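# Untie and remove the cord from a bunch of flowers

## Task

Get the cord off the bouquet so it no longer wraps the flowers, without kinking or reshaping any stem and without squashing any blossom.

## Robot and tools

Robot: two arms, left_arm and right_arm, each ending in a two-finger gripper. Per the calibration, left_arm's base sits at (+0.016, +0.341, 0) m and right_arm's at (+0.021, -0.352, 0) m, both nearly unrotated. A camera stand is fixed to the floor behind them.

Frame: every position, orientation, velocity and target uses the scene frame. Its origin is at table-top height, halfway between the nominal arm bases. +z is up, +x points out over the table, and +y is toward left_arm. Image left and right do not follow arm names. Offsets use these same axes, and a rotation offset pivots the gripper about its Hand target's position. Gripper axes: fingers extend along the gripper's +z and separate along its y. end_effector_position is the point between the pads, about 1 cm short of the tips. Printed poses may be off by a few centimetres, more when reaching far.

The 14-number row (used by execute_actions and move): one flat list covering both arms. Numbers 1-7 are left_arm: dx, dy, dz, rx, ry, rz, opening. Numbers 8-14 are right_arm in the same order. Every number lies in [-1, 1]. dx, dy, dz is a position offset where 1.0 = 0.6 m. rx, ry, rz is a single rotation vector where 1.0 = 180 degrees. Both are offsets from that arm's Hand target as it stood when the action or move began, not absolute poses. A displacement longer than 1.0 may be shortened along its direction. Opening is absolute, not an offset: +1 is fully open (0.094 m), -1 is shut. An arm you do not want to move still needs a row: six zeros re-request its current Hand target, and its opening must repeat its present command. A 0 opening is a real half-closed command.

execute_actions(actions, cameras): actions holds up to 15 rows. Each row is one 1/30 s step, and all rows count from the start pose, not from each other. A short table repeats its last row until the action's 15 steps are done. Each call begins from the current Hand target, so resending an offset moves the arm further. Pass an empty list to get images plus full state. cameras lists names; ["all"] means all, [] means none.

move(target, speed, blend, opening_speed, grip_force, blocking, cameras): drives each gripper in a straight line toward its target. target is one 14-number row, or up to 15 rows; every row counts from the same starting Hand targets. speed is in m/s, 0.002 to 2.9, default 0.25, and rotation is capped at twice that in rad/s. You may give one value or one per target. blend (m) rounds corners between listed targets; 0 stops at each. opening_speed is how fast the commanded opening changes per second on the -1..+1 scale, at least 0.2. grip_force is the per-pad limit in newtons, 10 to 50, and stays until changed. Below 50 closing is slow, e.g. about 8 s from fully open at 20. blocking=false returns after about 0.5 s while the motion continues. A whole move is capped at 10 s. Paths do not avoid obstacles or the other arm. Grippers lag and overshoot more at high speed, especially with a stretched arm. Do not route a gripper close past its own base; go around.

wait(seconds 0-10) lets time pass with commands held. stop brakes a running move. zoom_image(camera, region [x0,y0,x1,y1] in pixels, at most 504 by 504) enlarges part of the newest image from cam_head_left, cam_head_right, cam_high, cam_low, cam_left_wrist or cam_right_wrist. All of them are 672x504. finished_scene(scene) ends the scene for good; pass the current scene number. Call it only once the cord is off and will stay off with the robot clear.

Reading results: each gripper's end_effector_position (m) and end_effector_quat_wxyz. Hand target is the last commanded pose after clipping, and the next offsets start from it. Orientation commands are clipped to within 40 degrees of the measured one. Grippers often stop a few cm short, from friction or weight; that is not proof of contact. Sending the missing distance as an offset can close the gap. grip_measured uses the opening scale. Empty, it can read up to about 2.5 mm too wide; on a squeezed part it reads somewhat narrower. Joint velocities may say "within noise". Joint torques include the arm's weight and carry offsets. The first three of each arm wrap at ±28 N m. The move: line reports the ending (done, off_target, moving, held, fault) and limits (paced = pose clipped, held = step withheld). Done means at rest within 10 mm and 2 degrees, but it says nothing about contact.

Gripping: past first contact, each 0.001 of further closing adds roughly 1 N per pad. Near 20 N the force jumps to the set limit, which is full force (about 50-64 N) unless lowered. For the delicate stems and blooms, set a low grip_force and use opening_speed. Close only a little past the contact reading. To release, command well above grip_measured.

Avoid: letting anything fall off the table or leaving it there; dropping or releasing moving items; fast impacts or hard presses on the table, the stand or heavy things; any contact between the two arms, including one gripper closing on the other's fingers; force on either wrist-camera cable, since cable contact counts as the hand touching. Any arm stop costs. A blocked arm keeps pushing until you command its target back past the gripper. Joint limits (rad): waist -2.618 to 3.054, shoulder 0 to 3.142, elbow 0 to 3.142 (straight at 2.901), wrist pitch and yaw ±1.571, wrist roll ±2.094. Motors heat from loads, stretched arms and unreachable targets. MOTOR HOT appears at 75 °C, and at 90 °C the arm folds and stays idle. Loose objects may occasionally be nudged by the scene.

Each tool is called as name(argument=value, ...) on one line, values as JSON.

## Session

execute_actions(actions=[])

zoom_image(camera="cam_head_left", region=[280, 160, 500, 340])

zoom_image(camera="cam_high", region=[190, 200, 440, 450])

Scene clock: 0.00 s.
left_arm: end_effector_position=(+0.4175, +0.3156, +0.0959) grip_measured=+1.000 end_effector_quat_wxyz=(+0.591, +0.023, +0.806, +0.025) | right_arm: end_effector_position=(+0.4270, -0.3404, +0.1062) grip_measured=+1.000 end_effector_quat_wxyz=(+0.596, +0.024, +0.802, -0.015)
Joint positions: left_arm=[-0.108 1.596 0.363 0.926 -0.133 0.03 0.094] | right_arm=[0.078 1.567 0.385 0.886 0.135 0.045 0.094]
Joint velocities: within noise
Joint torques (N m): no reading
Motor temperatures (°C): left_arm=[22 29 26 24 25 24 25] | right_arm=[26 28 29 25 25 24 24]
Heat: left arm: 29 °C; right arm: 29 °C.
Hand target: left_arm +0.4204, +0.3153, +0.1034; +0.600, +0.022, +0.800, +0.024 | right_arm +0.4297, -0.3404, +0.1142; +0.605, +0.025, +0.795, -0.015
Tool commands: left_gripper/opening=+1.0 right_gripper/opening=+1.0

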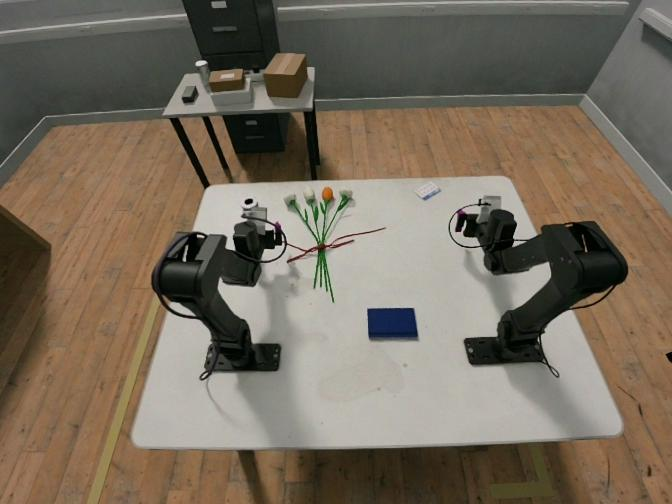

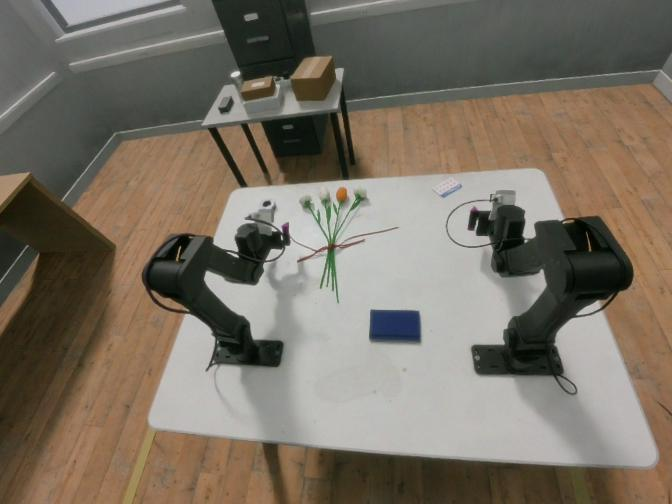

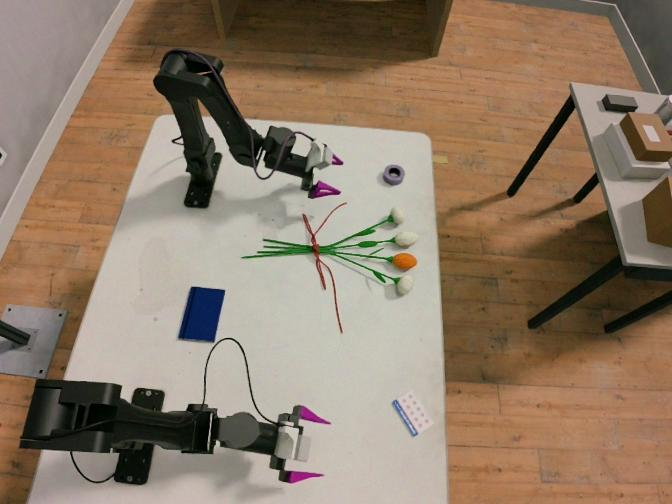

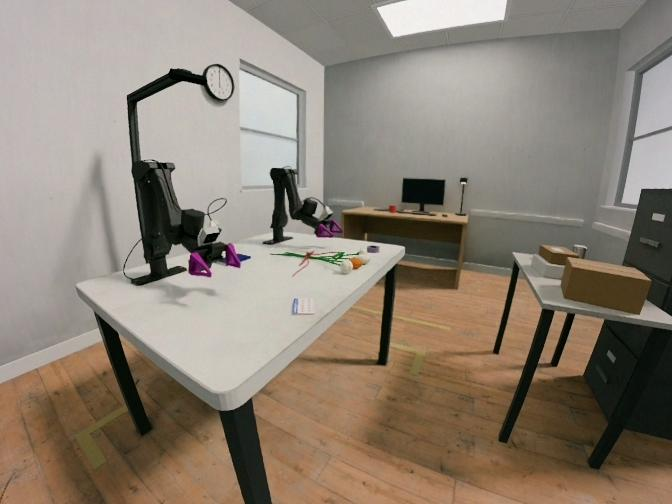

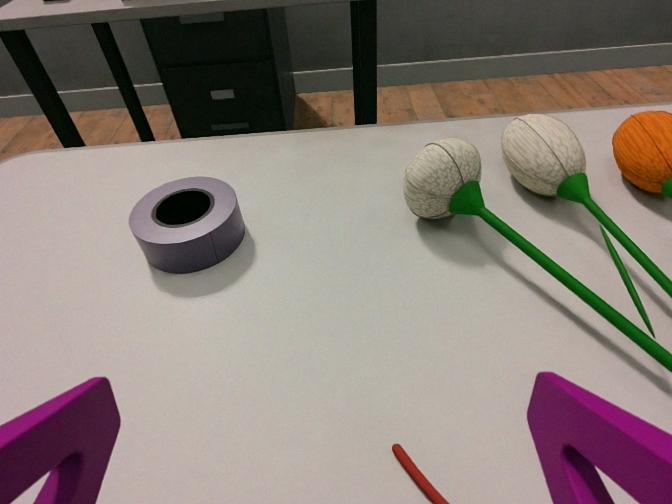

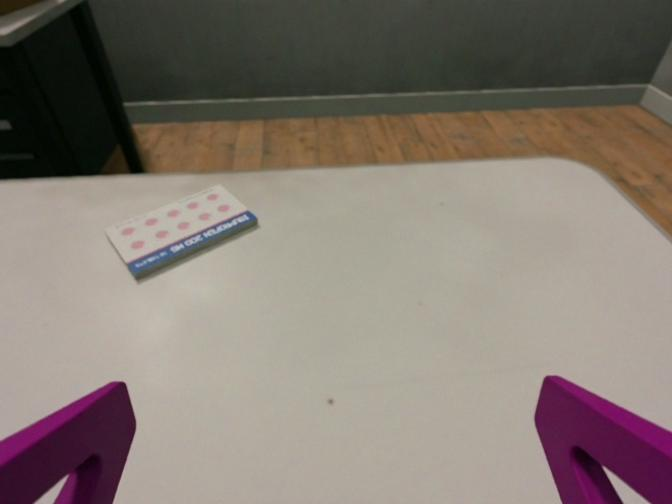

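Scaled by 2.291 from the camera's 672x504 image, which has a finer 960x720 frame.

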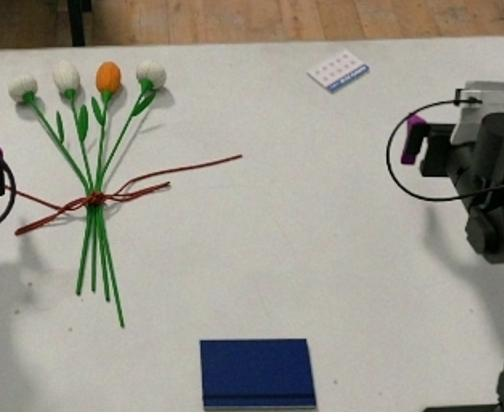

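Scaled by 2.016 from the camera's 672x504 image, which has a finer 960x720 frame.

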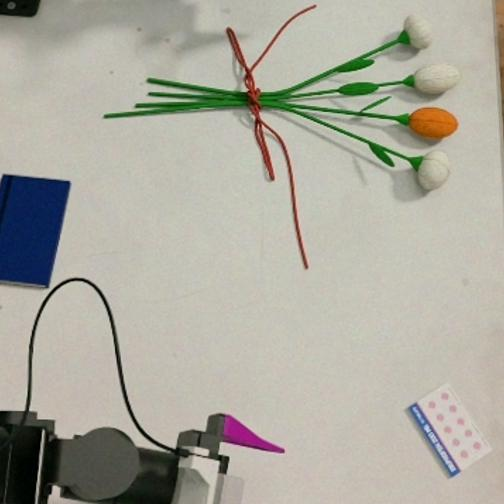

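move(target=[0,0,0,0,0,0,0.2,-0.033,0.417,0.05,-0.386,0.285,0.527,0.0], cameras=["cam_right_wrist","cam_head_left","cam_high"])

Scene clock: 24.47 s.
left_arm: end_effector_position=(+0.4175, +0.3156, +0.0959) grip_measured=+0.202 end_effector_quat_wxyz=(+0.591, +0.023, +0.806, +0.025) | right_arm: end_effector_position=(+0.4077, -0.0915, +0.1498) grip_measured=+0.002 end_effector_quat_wxyz=(-0.055, +0.815, -0.576, +0.020)
Joint positions: left_arm=[-0.108 1.596 0.363 0.926 -0.133 0.03 0.056] | right_arm=[0.582 2.324 2.438 -1.567 -0.002 -1.323 0.047]
Joint torques (N m): left_arm=[-0.1 -5.74 5.56 1.82 -0.04 0.04] | right_arm=[-0.09 -8.91 6.97 0.7 0 -0.08]
Motor temperatures (°C): left_arm=[22 29 26 30 25 24 24] | right_arm=[26 28 29 29 25 24 24]
Heat: left arm: 30 °C; right arm: 29 °C.
Hand target: left_arm +0.4204, +0.3153, +0.1034; +0.600, +0.022, +0.800, +0.024 | right_arm +0.4098, -0.0901, +0.1442; +0.000, +0.819, -0.574, +0.000
Off the commanded pose: left_arm 0.008 m, 1 deg | right_arm 0.006 m, 7 deg.
joint sent to its limit (right arm) — joint 4 (wrist pitch), lower limit. The joint targets are off in orientation, not in position.
move: off_target (right_arm)
Images, in order (width x height): cam_head_left 672x504, cam_high 672x504, cam_right_wrist 672x504.

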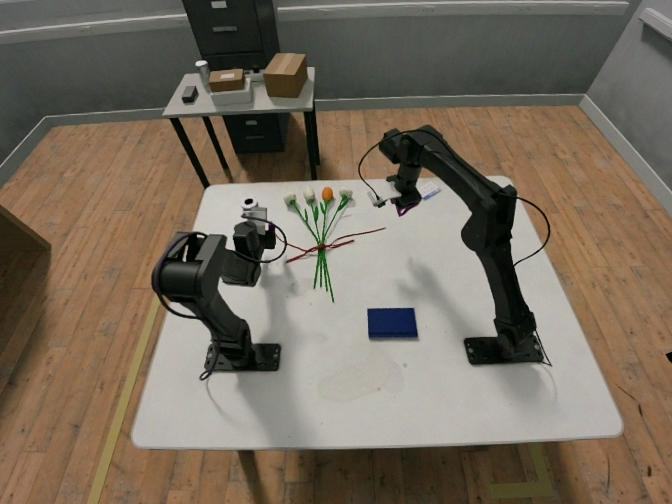

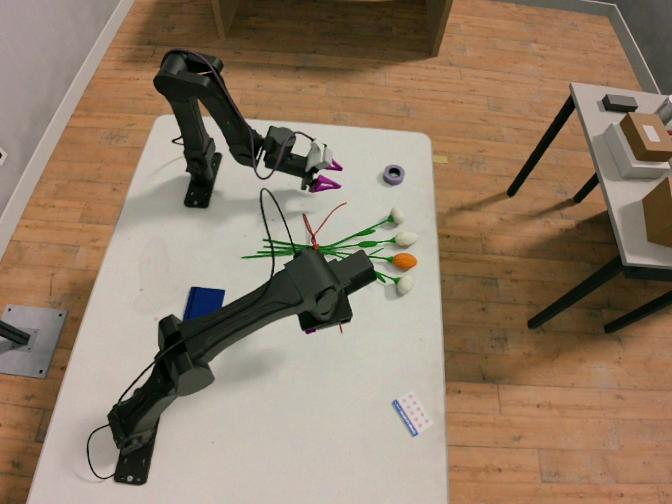

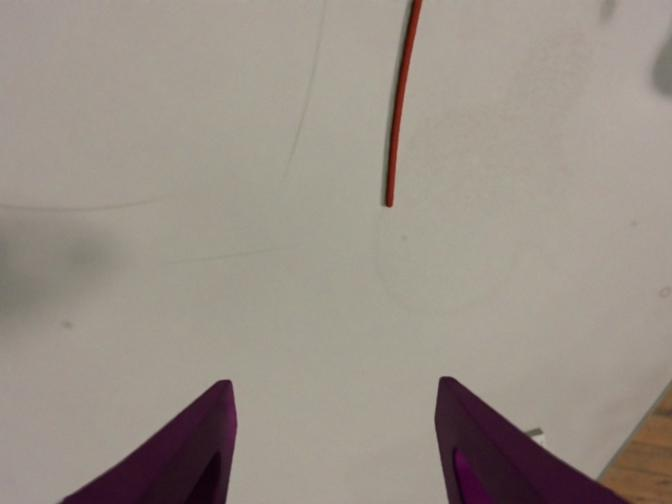

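move(target=[0,0,0,0,0,0,0.2,-0.004,0.08,-0.17,0,0,0,0.0], cameras=["cam_right_wrist"], speed=0.15)

Scene clock: 31.63 s.
left_arm: end_effector_position=(+0.4175, +0.3156, +0.0959) grip_measured=+0.202 end_effector_quat_wxyz=(+0.591, +0.023, +0.806, +0.025) | right_arm: end_effector_position=(+0.4066, -0.0445, +0.0482) grip_measured=+0.002 end_effector_quat_wxyz=(-0.003, +0.820, -0.572, +0.003)
Joint positions: left_arm=[-0.108 1.596 0.363 0.926 -0.133 0.03 0.056] | right_arm=[0.665 2.57 2.479 -1.472 0.003 -1.252 0.047]
Joint torques (N m): left_arm=[-0.02 -5.55 5.52 1.85 -0.03 0.01] | right_arm=[0.01 -10.45 7.08 0.54 -0.03 0.04]
Heat: left arm: 31 °C; right arm: 30 °C.
Hand target: left_arm +0.4204, +0.3153, +0.1034; +0.600, +0.022, +0.800, +0.024 | right_arm +0.4076, -0.0422, +0.0422; +0.000, +0.819, -0.574, +0.000
Off the commanded pose: left_arm 0.008 m, 1 deg | right_arm 0.006 m, 1 deg.
move: done
Images, in order (width x height): cam_right_wrist 672x504.

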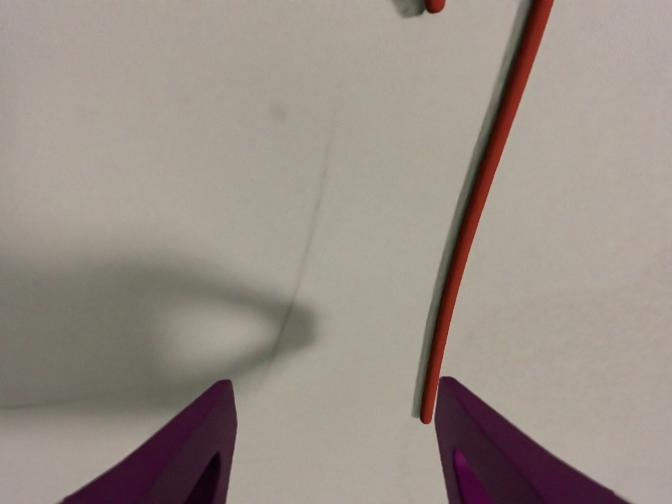

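move(target=[[0,0,0,0,0,0,0.2,0.029,0.031,0,0,0,0,0.0],[0,0,0,0,0,0,0.2,0.029,0.031,-0.052,0,0,0,0.0]], cameras=["cam_right_wrist"], speed=0.1)

Scene clock: 41.47 s.
left_arm: end_effector_position=(+0.4175, +0.3156, +0.0959) grip_measured=+0.202 end_effector_quat_wxyz=(+0.591, +0.023, +0.806, +0.025) | right_arm: end_effector_position=(+0.4273, -0.0260, +0.0196) grip_measured=+0.002 end_effector_quat_wxyz=(-0.014, +0.819, -0.574, +0.006)
Joint positions: left_arm=[-0.108 1.596 0.363 0.926 -0.133 0.03 0.056] | right_arm=[0.668 2.816 2.844 -1.568 0.003 -1.244 0.047]
Joint torques (N m): left_arm=[-0.03 -5.68 5.6 1.83 -0.04 -0.02] | right_arm=[0.38 -11.06 6.83 0.54 -0.03 0.05]
Heat: left arm: 32 °C; right arm: 30 °C.
Hand target: left_arm +0.4204, +0.3153, +0.1034; +0.600, +0.022, +0.800, +0.024 | right_arm +0.4250, -0.0236, +0.0111; +0.000, +0.819, -0.574, +0.000
Off the commanded pose: left_arm 0.008 m, 1 deg | right_arm 0.009 m, 2 deg.
elbow stopped short (right arm): the move would have taken joint 3 (elbow) straighter than the controller allows.
move: done
Images, in order (width x height): cam_right_wrist 672x504.

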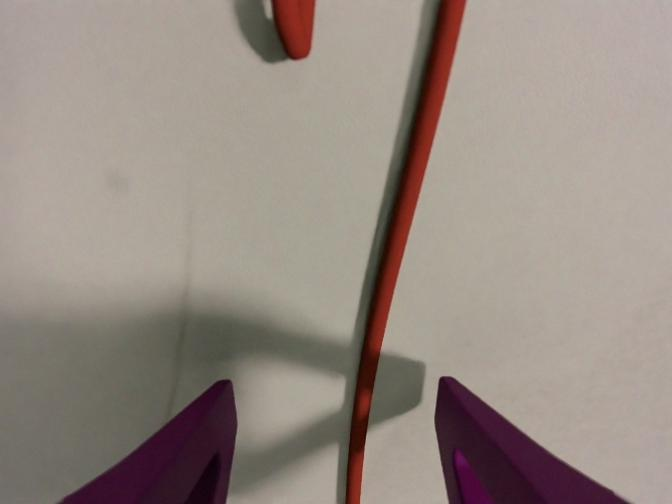

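move(target=[[0,0,0,0,0,0,0.2,0.002,0,-0.018,0,0,0,0.0],[0,0,0,0,0,0,0.2,0.002,0,-0.018,0,0,0,-1]], cameras=["cam_right_wrist"], speed=0.05, opening_speed=0.8)

Scene clock: 48.80 s.
left_arm: end_effector_position=(+0.4175, +0.3156, +0.0959) grip_measured=+0.202 end_effector_quat_wxyz=(+0.591, +0.023, +0.806, +0.025) | right_arm: end_effector_position=(+0.4269, -0.0264, +0.0151) grip_measured=-0.948 end_effector_quat_wxyz=(-0.011, +0.819, -0.574, +0.005)
Joint positions: left_arm=[-0.108 1.596 0.363 0.926 -0.133 0.03 0.056] | right_arm=[0.668 2.825 2.845 -1.567 0.003 -1.244 0.002]
Joint torques (N m): left_arm=[-0.14 -5.68 5.49 1.84 -0.01 0] | right_arm=[0.23 -10.3 6.42 0.69 -0.03 0.03]
Heat: left arm: 33 °C; right arm: 30 °C.
Hand target: left_arm +0.4204, +0.3153, +0.1034; +0.600, +0.022, +0.800, +0.024 | right_arm +0.4261, -0.0236, +0.0002; +0.000, +0.819, -0.574, +0.000
Off the commanded pose: left_arm 0.008 m, 1 deg | right_arm 0.015 m, 1 deg.
move: off_target (right_arm); target 2's new opening was sent with right_arm's hand 0.015 m and 1 deg from that target
Images, in order (width x height): cam_right_wrist 672x504.

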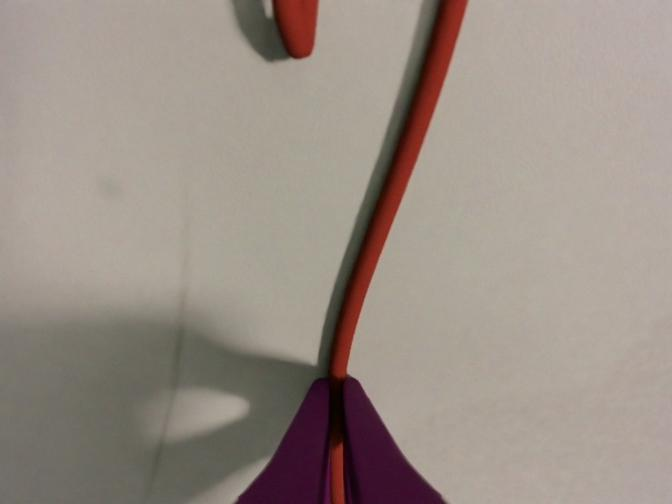

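move(target=[0,0,0,0,0,0,0.2,-0.07,-0.16,0.045,0,0,0,-1], cameras=["cam_right_wrist","cam_head_left","cam_high"], speed=0.06)

zoom_image(camera="cam_head_left", region=[270, 180, 410, 310])

zoom_image(camera="cam_high", region=[220, 170, 430, 340])

Scene clock: 57.90 s.
left_arm: end_effector_position=(+0.4175, +0.3156, +0.0959) grip_measured=+0.202 end_effector_quat_wxyz=(+0.591, +0.023, +0.806, +0.025) | right_arm: end_effector_position=(+0.3825, -0.1162, +0.0134) grip_measured=-0.950 end_effector_quat_wxyz=(+0.011, +0.819, -0.574, -0.006)
Joint positions: left_arm=[-0.108 1.596 0.363 0.926 -0.133 0.03 0.056] | right_arm=[0.567 2.281 1.821 -1.137 -0.003 -1.345 0.002]
Joint torques (N m): left_arm=[-0.18 -5.65 5.63 1.85 -0.06 -0.01] | right_arm=[-0.65 -14.2 4.08 0.51 0.04 -0.08]
Heat: left arm: 33 °C; right arm: 30 °C.
Hand target: left_arm +0.4204, +0.3153, +0.1034; +0.600, +0.022, +0.800, +0.024 | right_arm +0.3841, -0.1195, +0.0272; +0.000, +0.819, -0.574, +0.000
Off the commanded pose: left_arm 0.008 m, 1 deg | right_arm 0.014 m, 1 deg.
move: off_target (right_arm)
Images, in order (width x height): cam_head_left 672x504, cam_high 672x504, cam_right_wrist 672x504.

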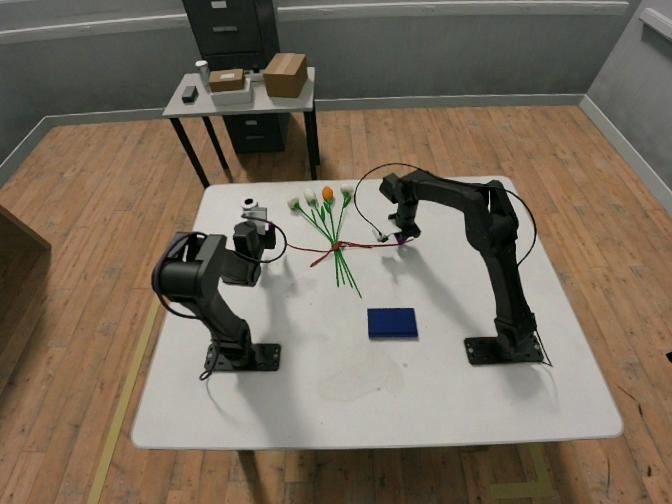

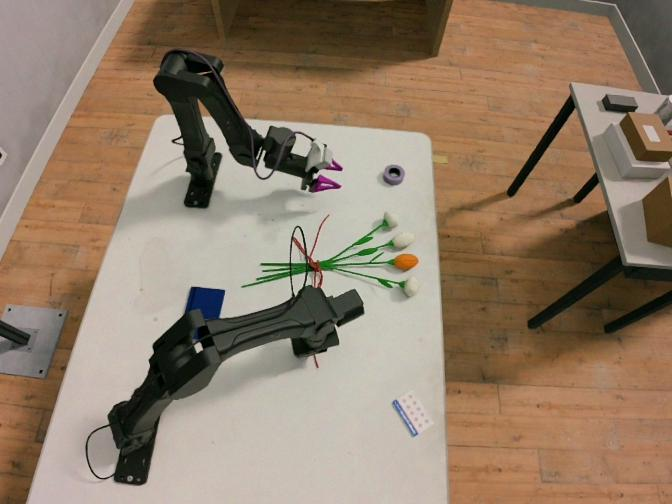

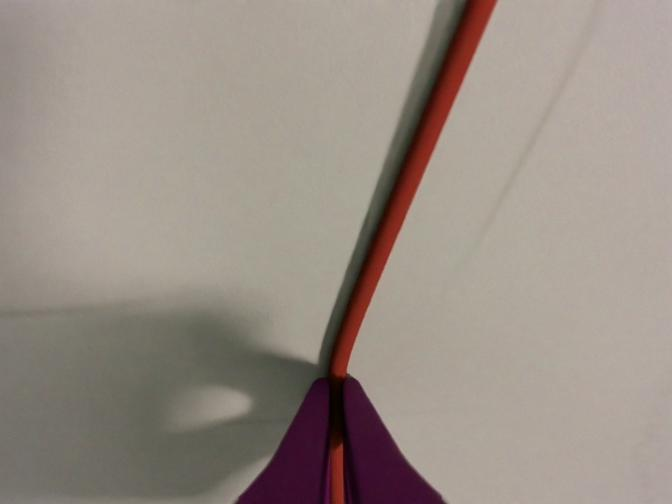

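Scaled by 3.600 from the camera's 672x504 image, which has a finer 960x720 frame.

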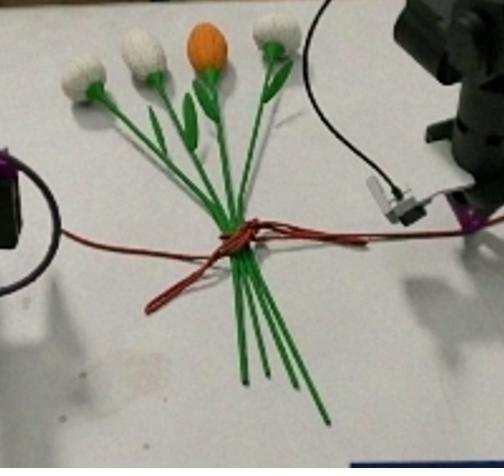

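Scaled by 2.400 from the camera's 672x504 image, which has a finer 960x720 frame.

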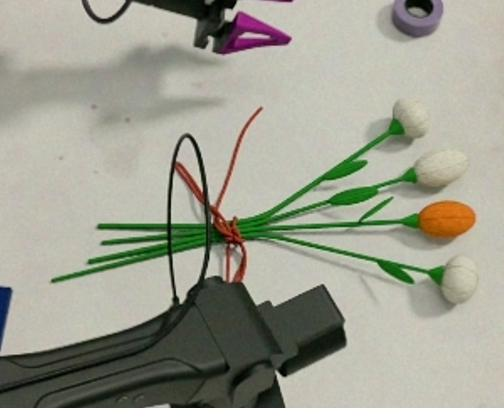

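move(target=[-0.15,-0.415,0.06,-0.264,0.346,0.346,-0.3,0,0,0,0,0,0,-1], cameras=["cam_left_wrist","cam_head_left","cam_high"])

Scene clock: 82.27 s.
left_arm: end_effector_position=(+0.3303, +0.0699, +0.1398) grip_measured=-0.298 end_effector_quat_wxyz=(+0.000, -0.572, +0.821, -0.004) | right_arm: end_effector_position=(+0.3825, -0.1162, +0.0134) grip_measured=-0.950 end_effector_quat_wxyz=(+0.011, +0.819, -0.574, -0.006)
Joint positions: left_arm=[-0.696 2.162 2.131 -1.532 0.002 -1.931 0.033] | right_arm=[0.567 2.281 1.821 -1.137 -0.003 -1.346 0.002]
Joint torques (N m): left_arm=[-0.57 -9.02 8.17 -0.11 -0.06 -0.1] | right_arm=[-0.68 -14.24 4.08 0.51 0.04 -0.09]
Motor temperatures (°C): left_arm=[22 29 27 34 25 24 24] | right_arm=[26 34 29 26 25 24 26]
Heat: left arm: 34 °C; right arm: 34 °C.
Hand target: left_arm +0.3305, +0.0663, +0.1394; +0.000, -0.574, +0.819, +0.000 | right_arm +0.3841, -0.1195, +0.0272; +0.000, +0.819, -0.574, +0.000
Off the commanded pose: left_arm 0.004 m, 1 deg | right_arm 0.014 m, 1 deg.
move: off_target (right_arm)
Images, in order (width x height): cam_head_left 672x504, cam_high 672x504, cam_left_wrist 672x504.

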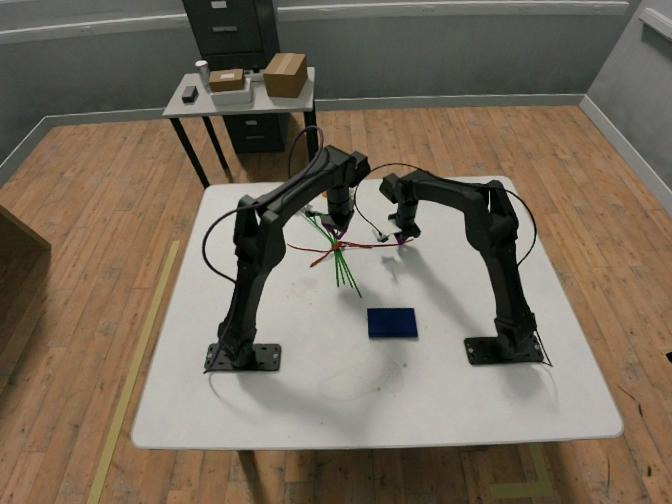

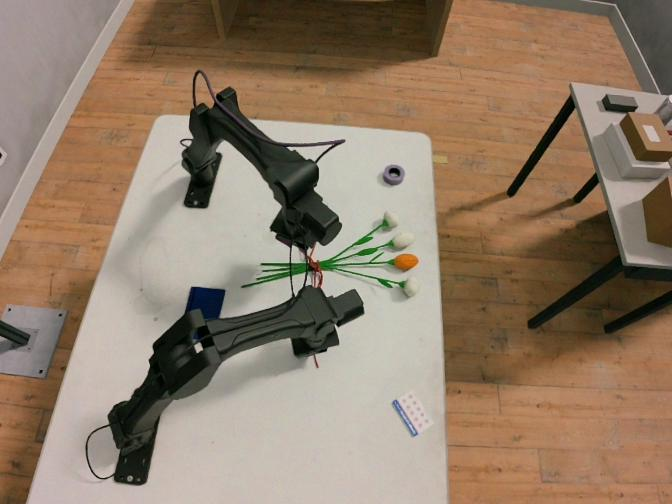

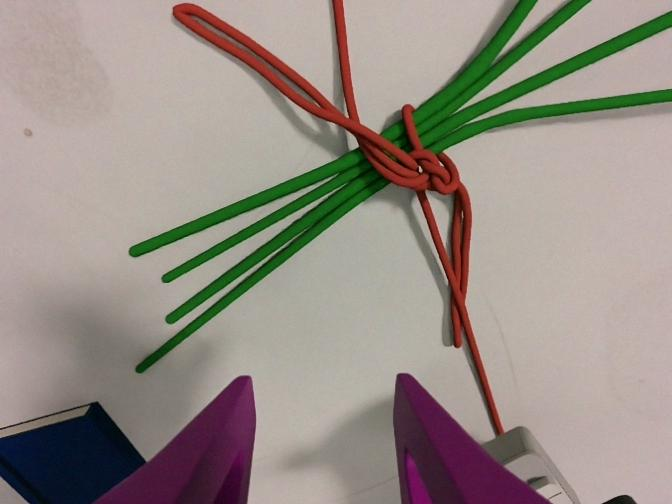

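move(target=[0,0,0,0,0,0,-0.3,-0.03,-0.15,0,0,0,0,-1], cameras=["cam_left_wrist","cam_head_left"], speed=0.06)

Scene clock: 107.20 s.
left_arm: end_effector_position=(+0.3301, +0.0700, +0.1398) grip_measured=-0.298 end_effector_quat_wxyz=(+0.000, -0.572, +0.820, -0.004) | right_arm: end_effector_position=(+0.3619, -0.2089, +0.0127) grip_measured=-0.950 end_effector_quat_wxyz=(+0.018, +0.818, -0.575, -0.013)
Joint positions: left_arm=[-0.696 2.162 2.131 -1.533 0.002 -1.931 0.033] | right_arm=[0.386 2.064 1.466 -1.018 -0.003 -1.523 0.002]
Joint torques (N m): left_arm=[-0.65 -8.88 8.14 -0.13 -0.02 -0.08] | right_arm=[-0.44 -12.9 4.31 0.58 0.03 -0.08]
Motor temperatures (°C): left_arm=[22 31 27 29 25 24 24] | right_arm=[26 36 29 26 25 24 26]
Heat: left arm: 31 °C; right arm: 36 °C.
Hand target: left_arm +0.3304, +0.0664, +0.1394; +0.000, -0.574, +0.819, +0.000 | right_arm +0.3662, -0.2096, +0.0272; +0.000, +0.819, -0.574, +0.000
Off the commanded pose: left_arm 0.004 m, 1 deg | right_arm 0.015 m, 3 deg.
move: off_target (right_arm)
Images, in order (width x height): cam_head_left 672x504, cam_left_wrist 672x504.

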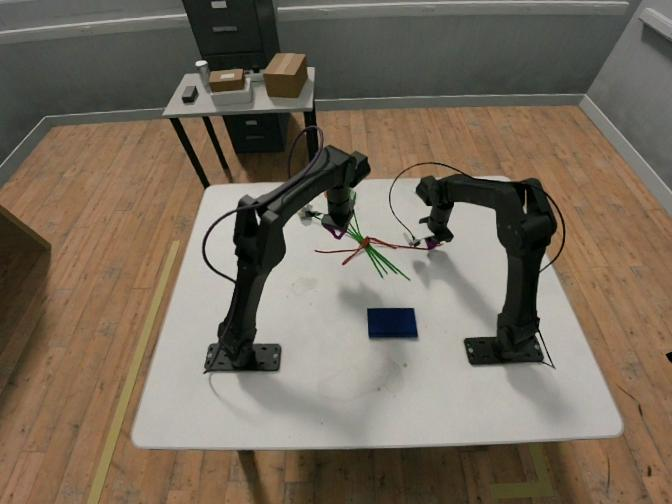

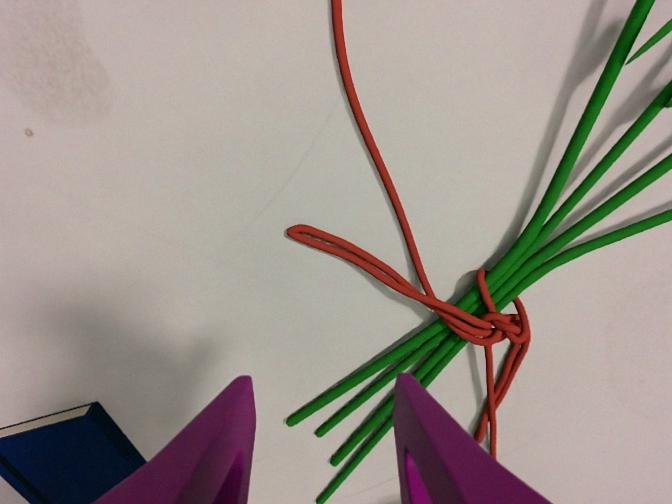

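move(target=[[0,0,0.02,0,0,-0.389,-0.3,0,0,0,0,0,0,-1],[0.054,-0.165,0.0,0,0,-0.778,-0.3,0,0,0,0,0,0,-1]], cameras=["all"])

Scene clock: 160.77 s.
left_arm: end_effector_position=(+0.3623, -0.0272, +0.1412) grip_measured=-0.298 end_effector_quat_wxyz=(+0.095, +0.564, +0.820, -0.022) | right_arm: end_effector_position=(+0.3619, -0.2089, +0.0127) grip_measured=-0.950 end_effector_quat_wxyz=(+0.018, +0.818, -0.575, -0.013)
Joint positions: left_arm=[-0.799 2.486 2.687 -1.576 0.002 0.386 0.033] | right_arm=[0.386 2.064 1.466 -1.018 -0.003 -1.524 0.002]
Joint torques (N m): left_arm=[-0.66 -10.78 8.1 0.38 -0.01 0.1] | right_arm=[-0.44 -12.92 4.34 0.58 0.04 -0.09]
Heat: left arm: 33 °C; right arm: 34 °C.
Hand target: left_arm +0.3628, -0.0327, +0.1393; +0.000, +0.574, +0.819, +0.000 | right_arm +0.3662, -0.2096, +0.0272; +0.000, +0.819, -0.574, +0.000
Off the commanded pose: left_arm 0.006 m, 11 deg | right_arm 0.015 m, 3 deg.
joint sent to its limit (left arm) — joint 4 (wrist pitch), lower limit. The joint targets are off in orientation, not in position.
move: off_target (left_arm, right_arm)

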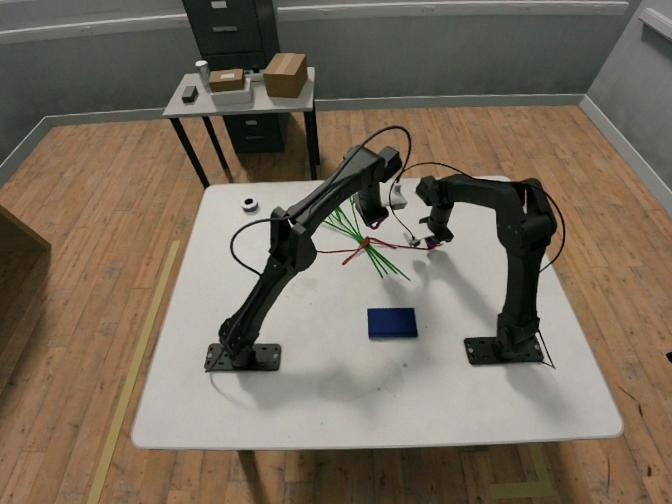

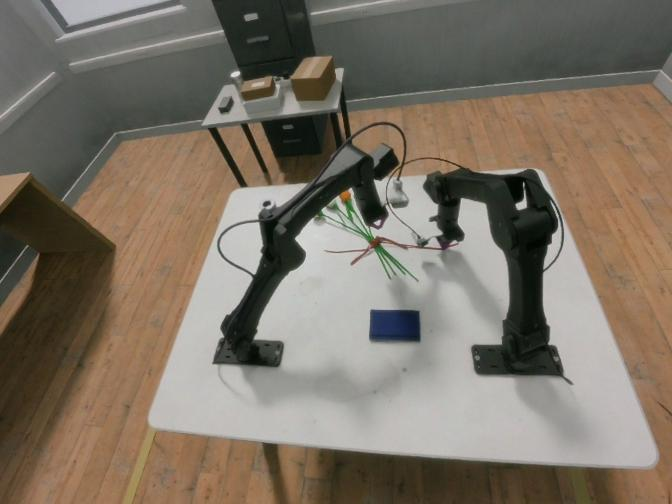

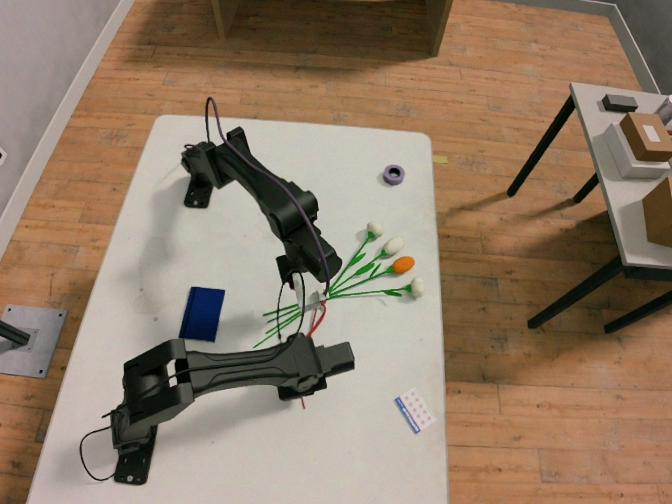

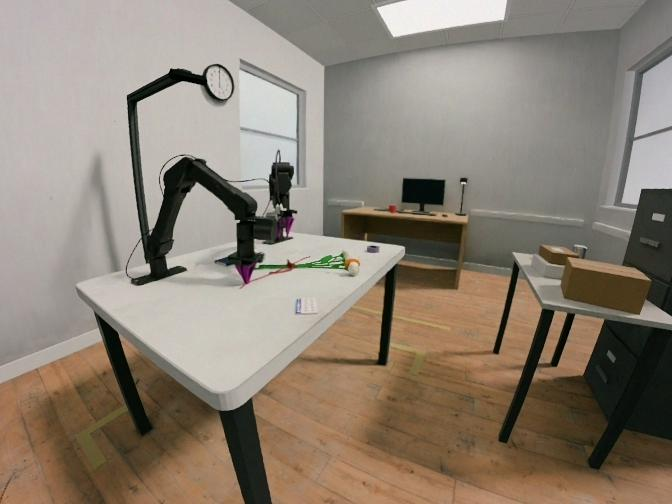

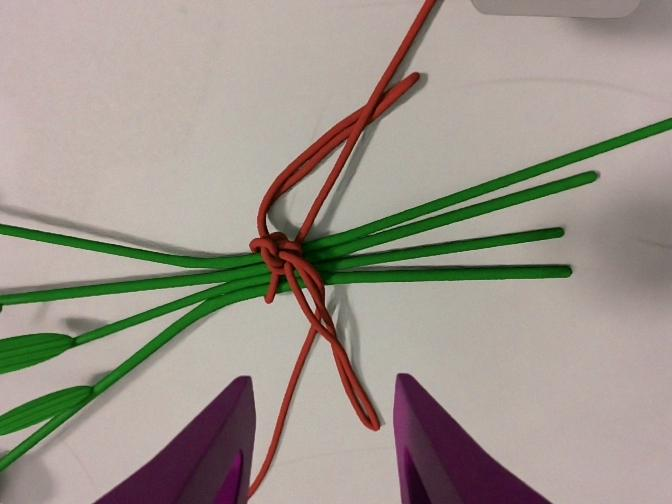

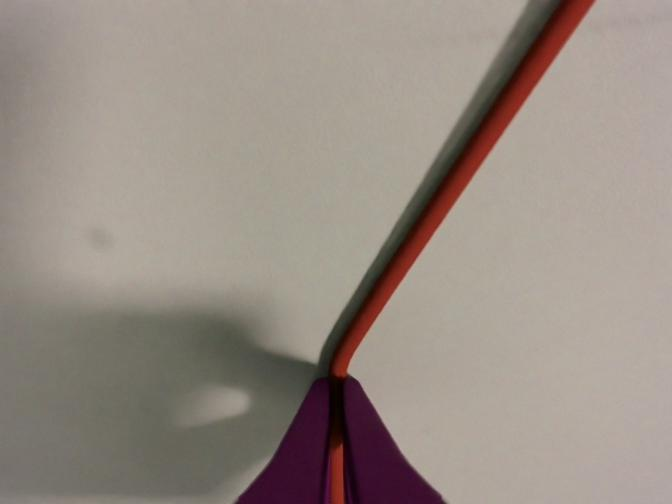

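move(target=[0.02,-0.01,-0.13,0,0,0,-0.1,0,0,0,0,0,0,-1], speed=0.15, cameras=["cam_left_wrist"])

Scene clock: 170.33 s.
left_arm: end_effector_position=(+0.3711, -0.0366, +0.0615) grip_measured=-0.102 end_effector_quat_wxyz=(+0.040, +0.570, +0.821, -0.010) | right_arm: end_effector_position=(+0.3619, -0.2089, +0.0127) grip_measured=-0.950 end_effector_quat_wxyz=(+0.018, +0.818, -0.575, -0.013)
Joint positions: left_arm=[-0.799 2.708 2.797 -1.577 0.002 0.396 0.042] | right_arm=[0.386 2.064 1.466 -1.018 -0.003 -1.524 0.002]
Joint torques (N m): left_arm=[0.17 -12.04 8.08 0.12 -0.01 0.08] | right_arm=[-0.43 -12.92 4.29 0.58 0.03 -0.09]
Heat: left arm: 34 °C; right arm: 34 °C.
Hand target: left_arm +0.3748, -0.0386, +0.0613; +0.000, +0.574, +0.819, +0.000 | right_arm +0.3662, -0.2096, +0.0272; +0.000, +0.819, -0.574, +0.000
Off the commanded pose: left_arm 0.004 m, 5 deg | right_arm 0.015 m, 3 deg.
joint sent to its limit (left arm) — joint 4 (wrist pitch), lower limit. The joint targets are off in orientation, not in position.
move: off_target (left_arm, right_arm)
Images, in order (width x height): cam_left_wrist 672x504.

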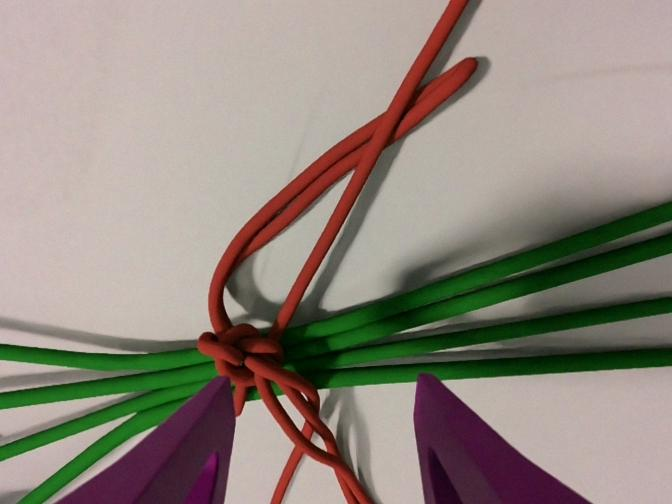

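move(target=[0.037,-0.022,0,0,0,0.067,-0.05,0,0,0,0,0,0,-1], speed=0.1, cameras=["cam_left_wrist"])

Scene clock: 184.53 s.
left_arm: end_effector_position=(+0.3885, -0.0491, +0.0667) grip_measured=-0.052 end_effector_quat_wxyz=(+0.081, +0.490, +0.867, -0.025) | right_arm: end_effector_position=(+0.3619, -0.2089, +0.0127) grip_measured=-0.950 end_effector_quat_wxyz=(+0.018, +0.818, -0.575, -0.013)
Joint positions: left_arm=[-0.792 2.721 2.835 -1.514 0.001 0.219 0.045] | right_arm=[0.386 2.064 1.466 -1.018 -0.003 -1.524 0.002]
Joint torques (N m): left_arm=[0.51 -11.45 8.18 0.51 -0.01 -0.09] | right_arm=[-0.43 -12.92 4.3 0.58 0.03 -0.09]
Heat: left arm: 33 °C; right arm: 34 °C.
Hand target: left_arm +0.3971, -0.0518, +0.0614; +0.000, +0.484, +0.875, +0.000 | right_arm +0.3662, -0.2096, +0.0272; +0.000, +0.819, -0.574, +0.000
Off the commanded pose: left_arm 0.010 m, 10 deg | right_arm 0.015 m, 3 deg.
elbow stopped short (left arm): the move would have taken joint 3 (elbow) straighter than the controller allows.
move: off_target (left_arm, right_arm)
Images, in order (width x height): cam_left_wrist 672x504.

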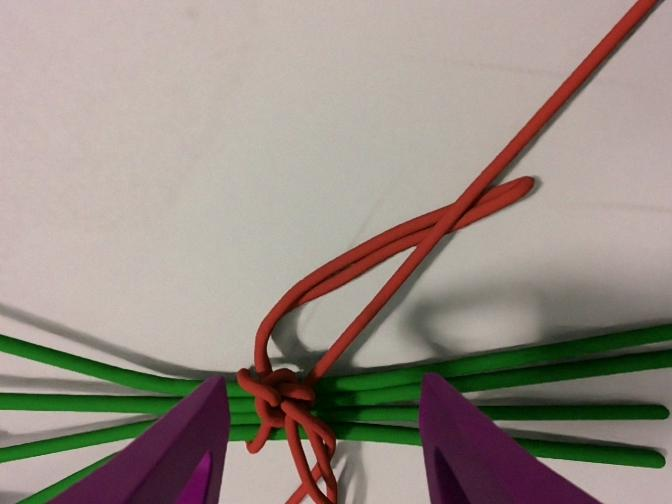

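move(target=[[0.01,-0.015,-0.01,0,0,0,-0.05,0,0,0,0,0,0,-1],[0.01,-0.015,-0.06,0,0,0,-0.05,0,0,0,0,0,0,-1]], speed=0.08, cameras=["cam_left_wrist"])

Scene clock: 195.83 s.
left_arm: end_effector_position=(+0.3958, -0.0568, +0.0288) grip_measured=-0.052 end_effector_quat_wxyz=(+0.075, +0.489, +0.869, -0.023) | right_arm: end_effector_position=(+0.3619, -0.2089, +0.0127) grip_measured=-0.950 end_effector_quat_wxyz=(+0.018, +0.818, -0.575, -0.013)
Joint positions: left_arm=[-0.792 2.798 2.835 -1.449 0.001 0.214 0.045] | right_arm=[0.386 2.064 1.466 -1.018 -0.003 -1.524 0.002]
Joint torques (N m): left_arm=[0.28 -12.18 8.29 0.5 0.02 -0.09] | right_arm=[-0.44 -12.93 4.29 0.59 0.04 -0.09]
Heat: left arm: 34 °C; right arm: 34 °C.
Hand target: left_arm +0.4031, -0.0608, +0.0254; +0.000, +0.484, +0.875, +0.000 | right_arm +0.3662, -0.2096, +0.0272; +0.000, +0.819, -0.574, +0.000
Off the commanded pose: left_arm 0.009 m, 9 deg | right_arm 0.015 m, 3 deg.
elbow stopped short (left arm): the move would have taken joint 3 (elbow) straighter than the controller allows.
move: off_target (left_arm, right_arm)
Images, in order (width x height): cam_left_wrist 672x504.

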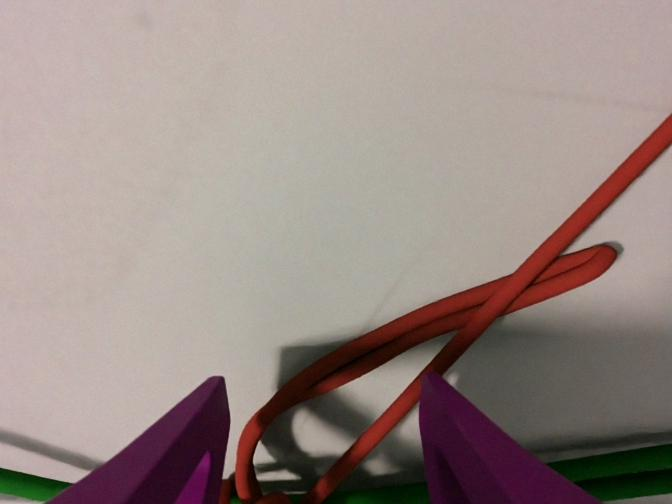

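move(target=[[-0.006,-0.002,0,0,0,0,0.15,0,0,0,0,0,0,-1],[-0.006,-0.002,-0.026,0,0,0,0.15,0,0,0,0,0,0,-1]], speed=0.06, cameras=["cam_left_wrist"])

Scene clock: 204.20 s.
left_arm: end_effector_position=(+0.3952, -0.0561, +0.0175) grip_measured=+0.148 end_effector_quat_wxyz=(+0.067, +0.486, +0.871, -0.021) | right_arm: end_effector_position=(+0.3619, -0.2089, +0.0127) grip_measured=-0.950 end_effector_quat_wxyz=(+0.018, +0.818, -0.575, -0.013)
Joint positions: left_arm=[-0.792 2.82 2.835 -1.445 0.001 0.208 0.054] | right_arm=[0.386 2.064 1.466 -1.018 -0.003 -1.524 0.002]
Joint torques (N m): left_arm=[-0.25 -11.56 8.38 0.46 -0.05 -0.09] | right_arm=[-0.46 -12.93 4.31 0.58 0.05 -0.09]
Heat: left arm: 34 °C; right arm: 34 °C.
Hand target: left_arm +0.3995, -0.0620, +0.0098; +0.000, +0.484, +0.875, +0.000 | right_arm +0.3662, -0.2096, +0.0272; +0.000, +0.819, -0.574, +0.000
Off the commanded pose: left_arm 0.011 m, 8 deg | right_arm 0.015 m, 3 deg.
elbow stopped short (left arm): the move would have taken joint 3 (elbow) straighter than the controller allows.
move: off_target (left_arm, right_arm)
Images, in order (width x height): cam_left_wrist 672x504.

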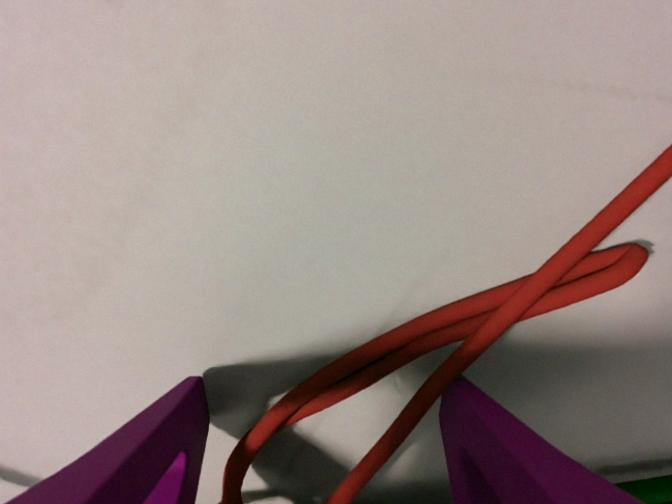

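move(target=[0,0,-0.01,0,0,0,0.15,0.04,-0.15,0.005,0,0,0,-1], speed=0.06, cameras=["cam_left_wrist","cam_head_left"])

zoom_image(camera="cam_head_left", region=[300, 190, 460, 310])

Scene clock: 213.43 s.
left_arm: end_effector_position=(+0.3959, -0.0568, +0.0169) grip_measured=+0.148 end_effector_quat_wxyz=(+0.068, +0.486, +0.871, -0.022) | right_arm: end_effector_position=(+0.3843, -0.2992, +0.0129) grip_measured=-0.950 end_effector_quat_wxyz=(+0.015, +0.817, -0.576, -0.016)
Joint positions: left_arm=[-0.792 2.824 2.84 -1.443 0.001 0.208 0.054] | right_arm=[0.134 2.053 1.451 -1.012 0 -1.774 0.002]
Joint torques (N m): left_arm=[-0.25 -11.21 7.83 0.52 0 -0.07] | right_arm=[-0.28 -12.51 5.71 0.4 0.01 -0.1]
Heat: left arm: 34 °C; right arm: 34 °C.
Hand target: left_arm +0.3995, -0.0620, +0.0037; +0.000, +0.484, +0.875, +0.000 | right_arm +0.3901, -0.2996, +0.0302; +0.000, +0.819, -0.574, +0.000
Off the commanded pose: left_arm 0.015 m, 8 deg | right_arm 0.018 m, 3 deg.
elbow stopped short (left arm): the move would have taken joint 3 (elbow) straighter than the controller allows.
move: off_target (left_arm, right_arm)
Images, in order (width x height): cam_head_left 672x504, cam_left_wrist 672x504.

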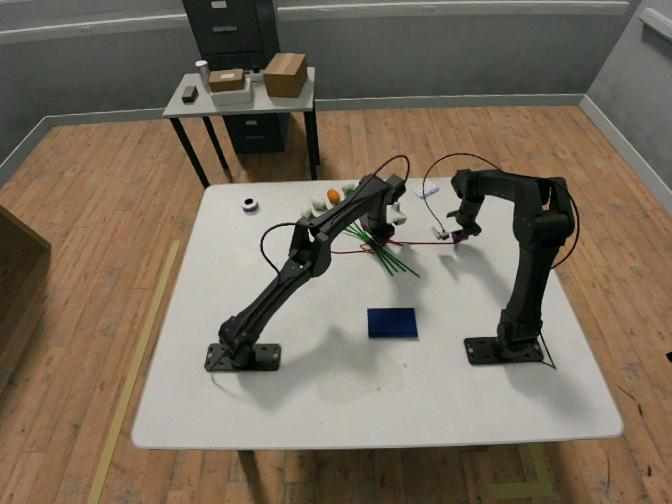

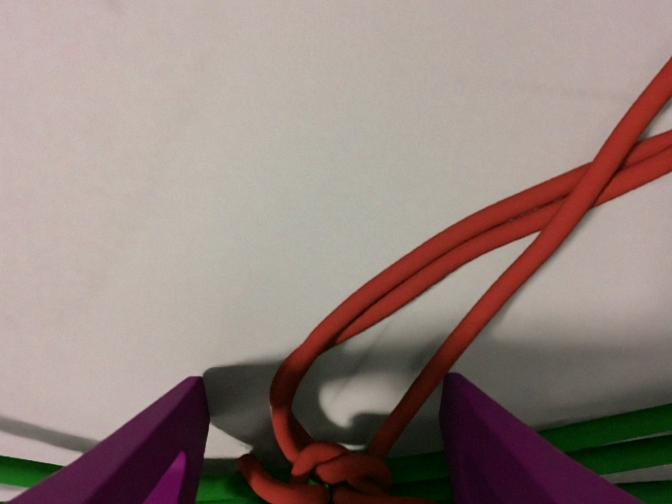

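Scaled by 3.150 from the camera's 672x504 image, which has a finer 960x720 frame.

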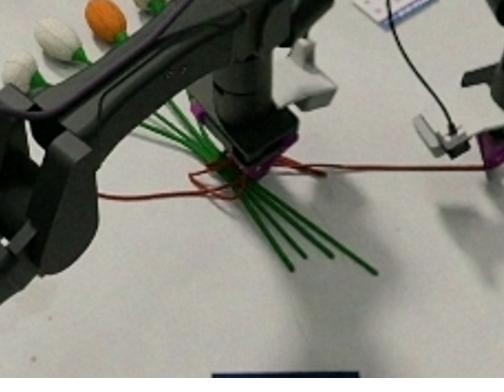

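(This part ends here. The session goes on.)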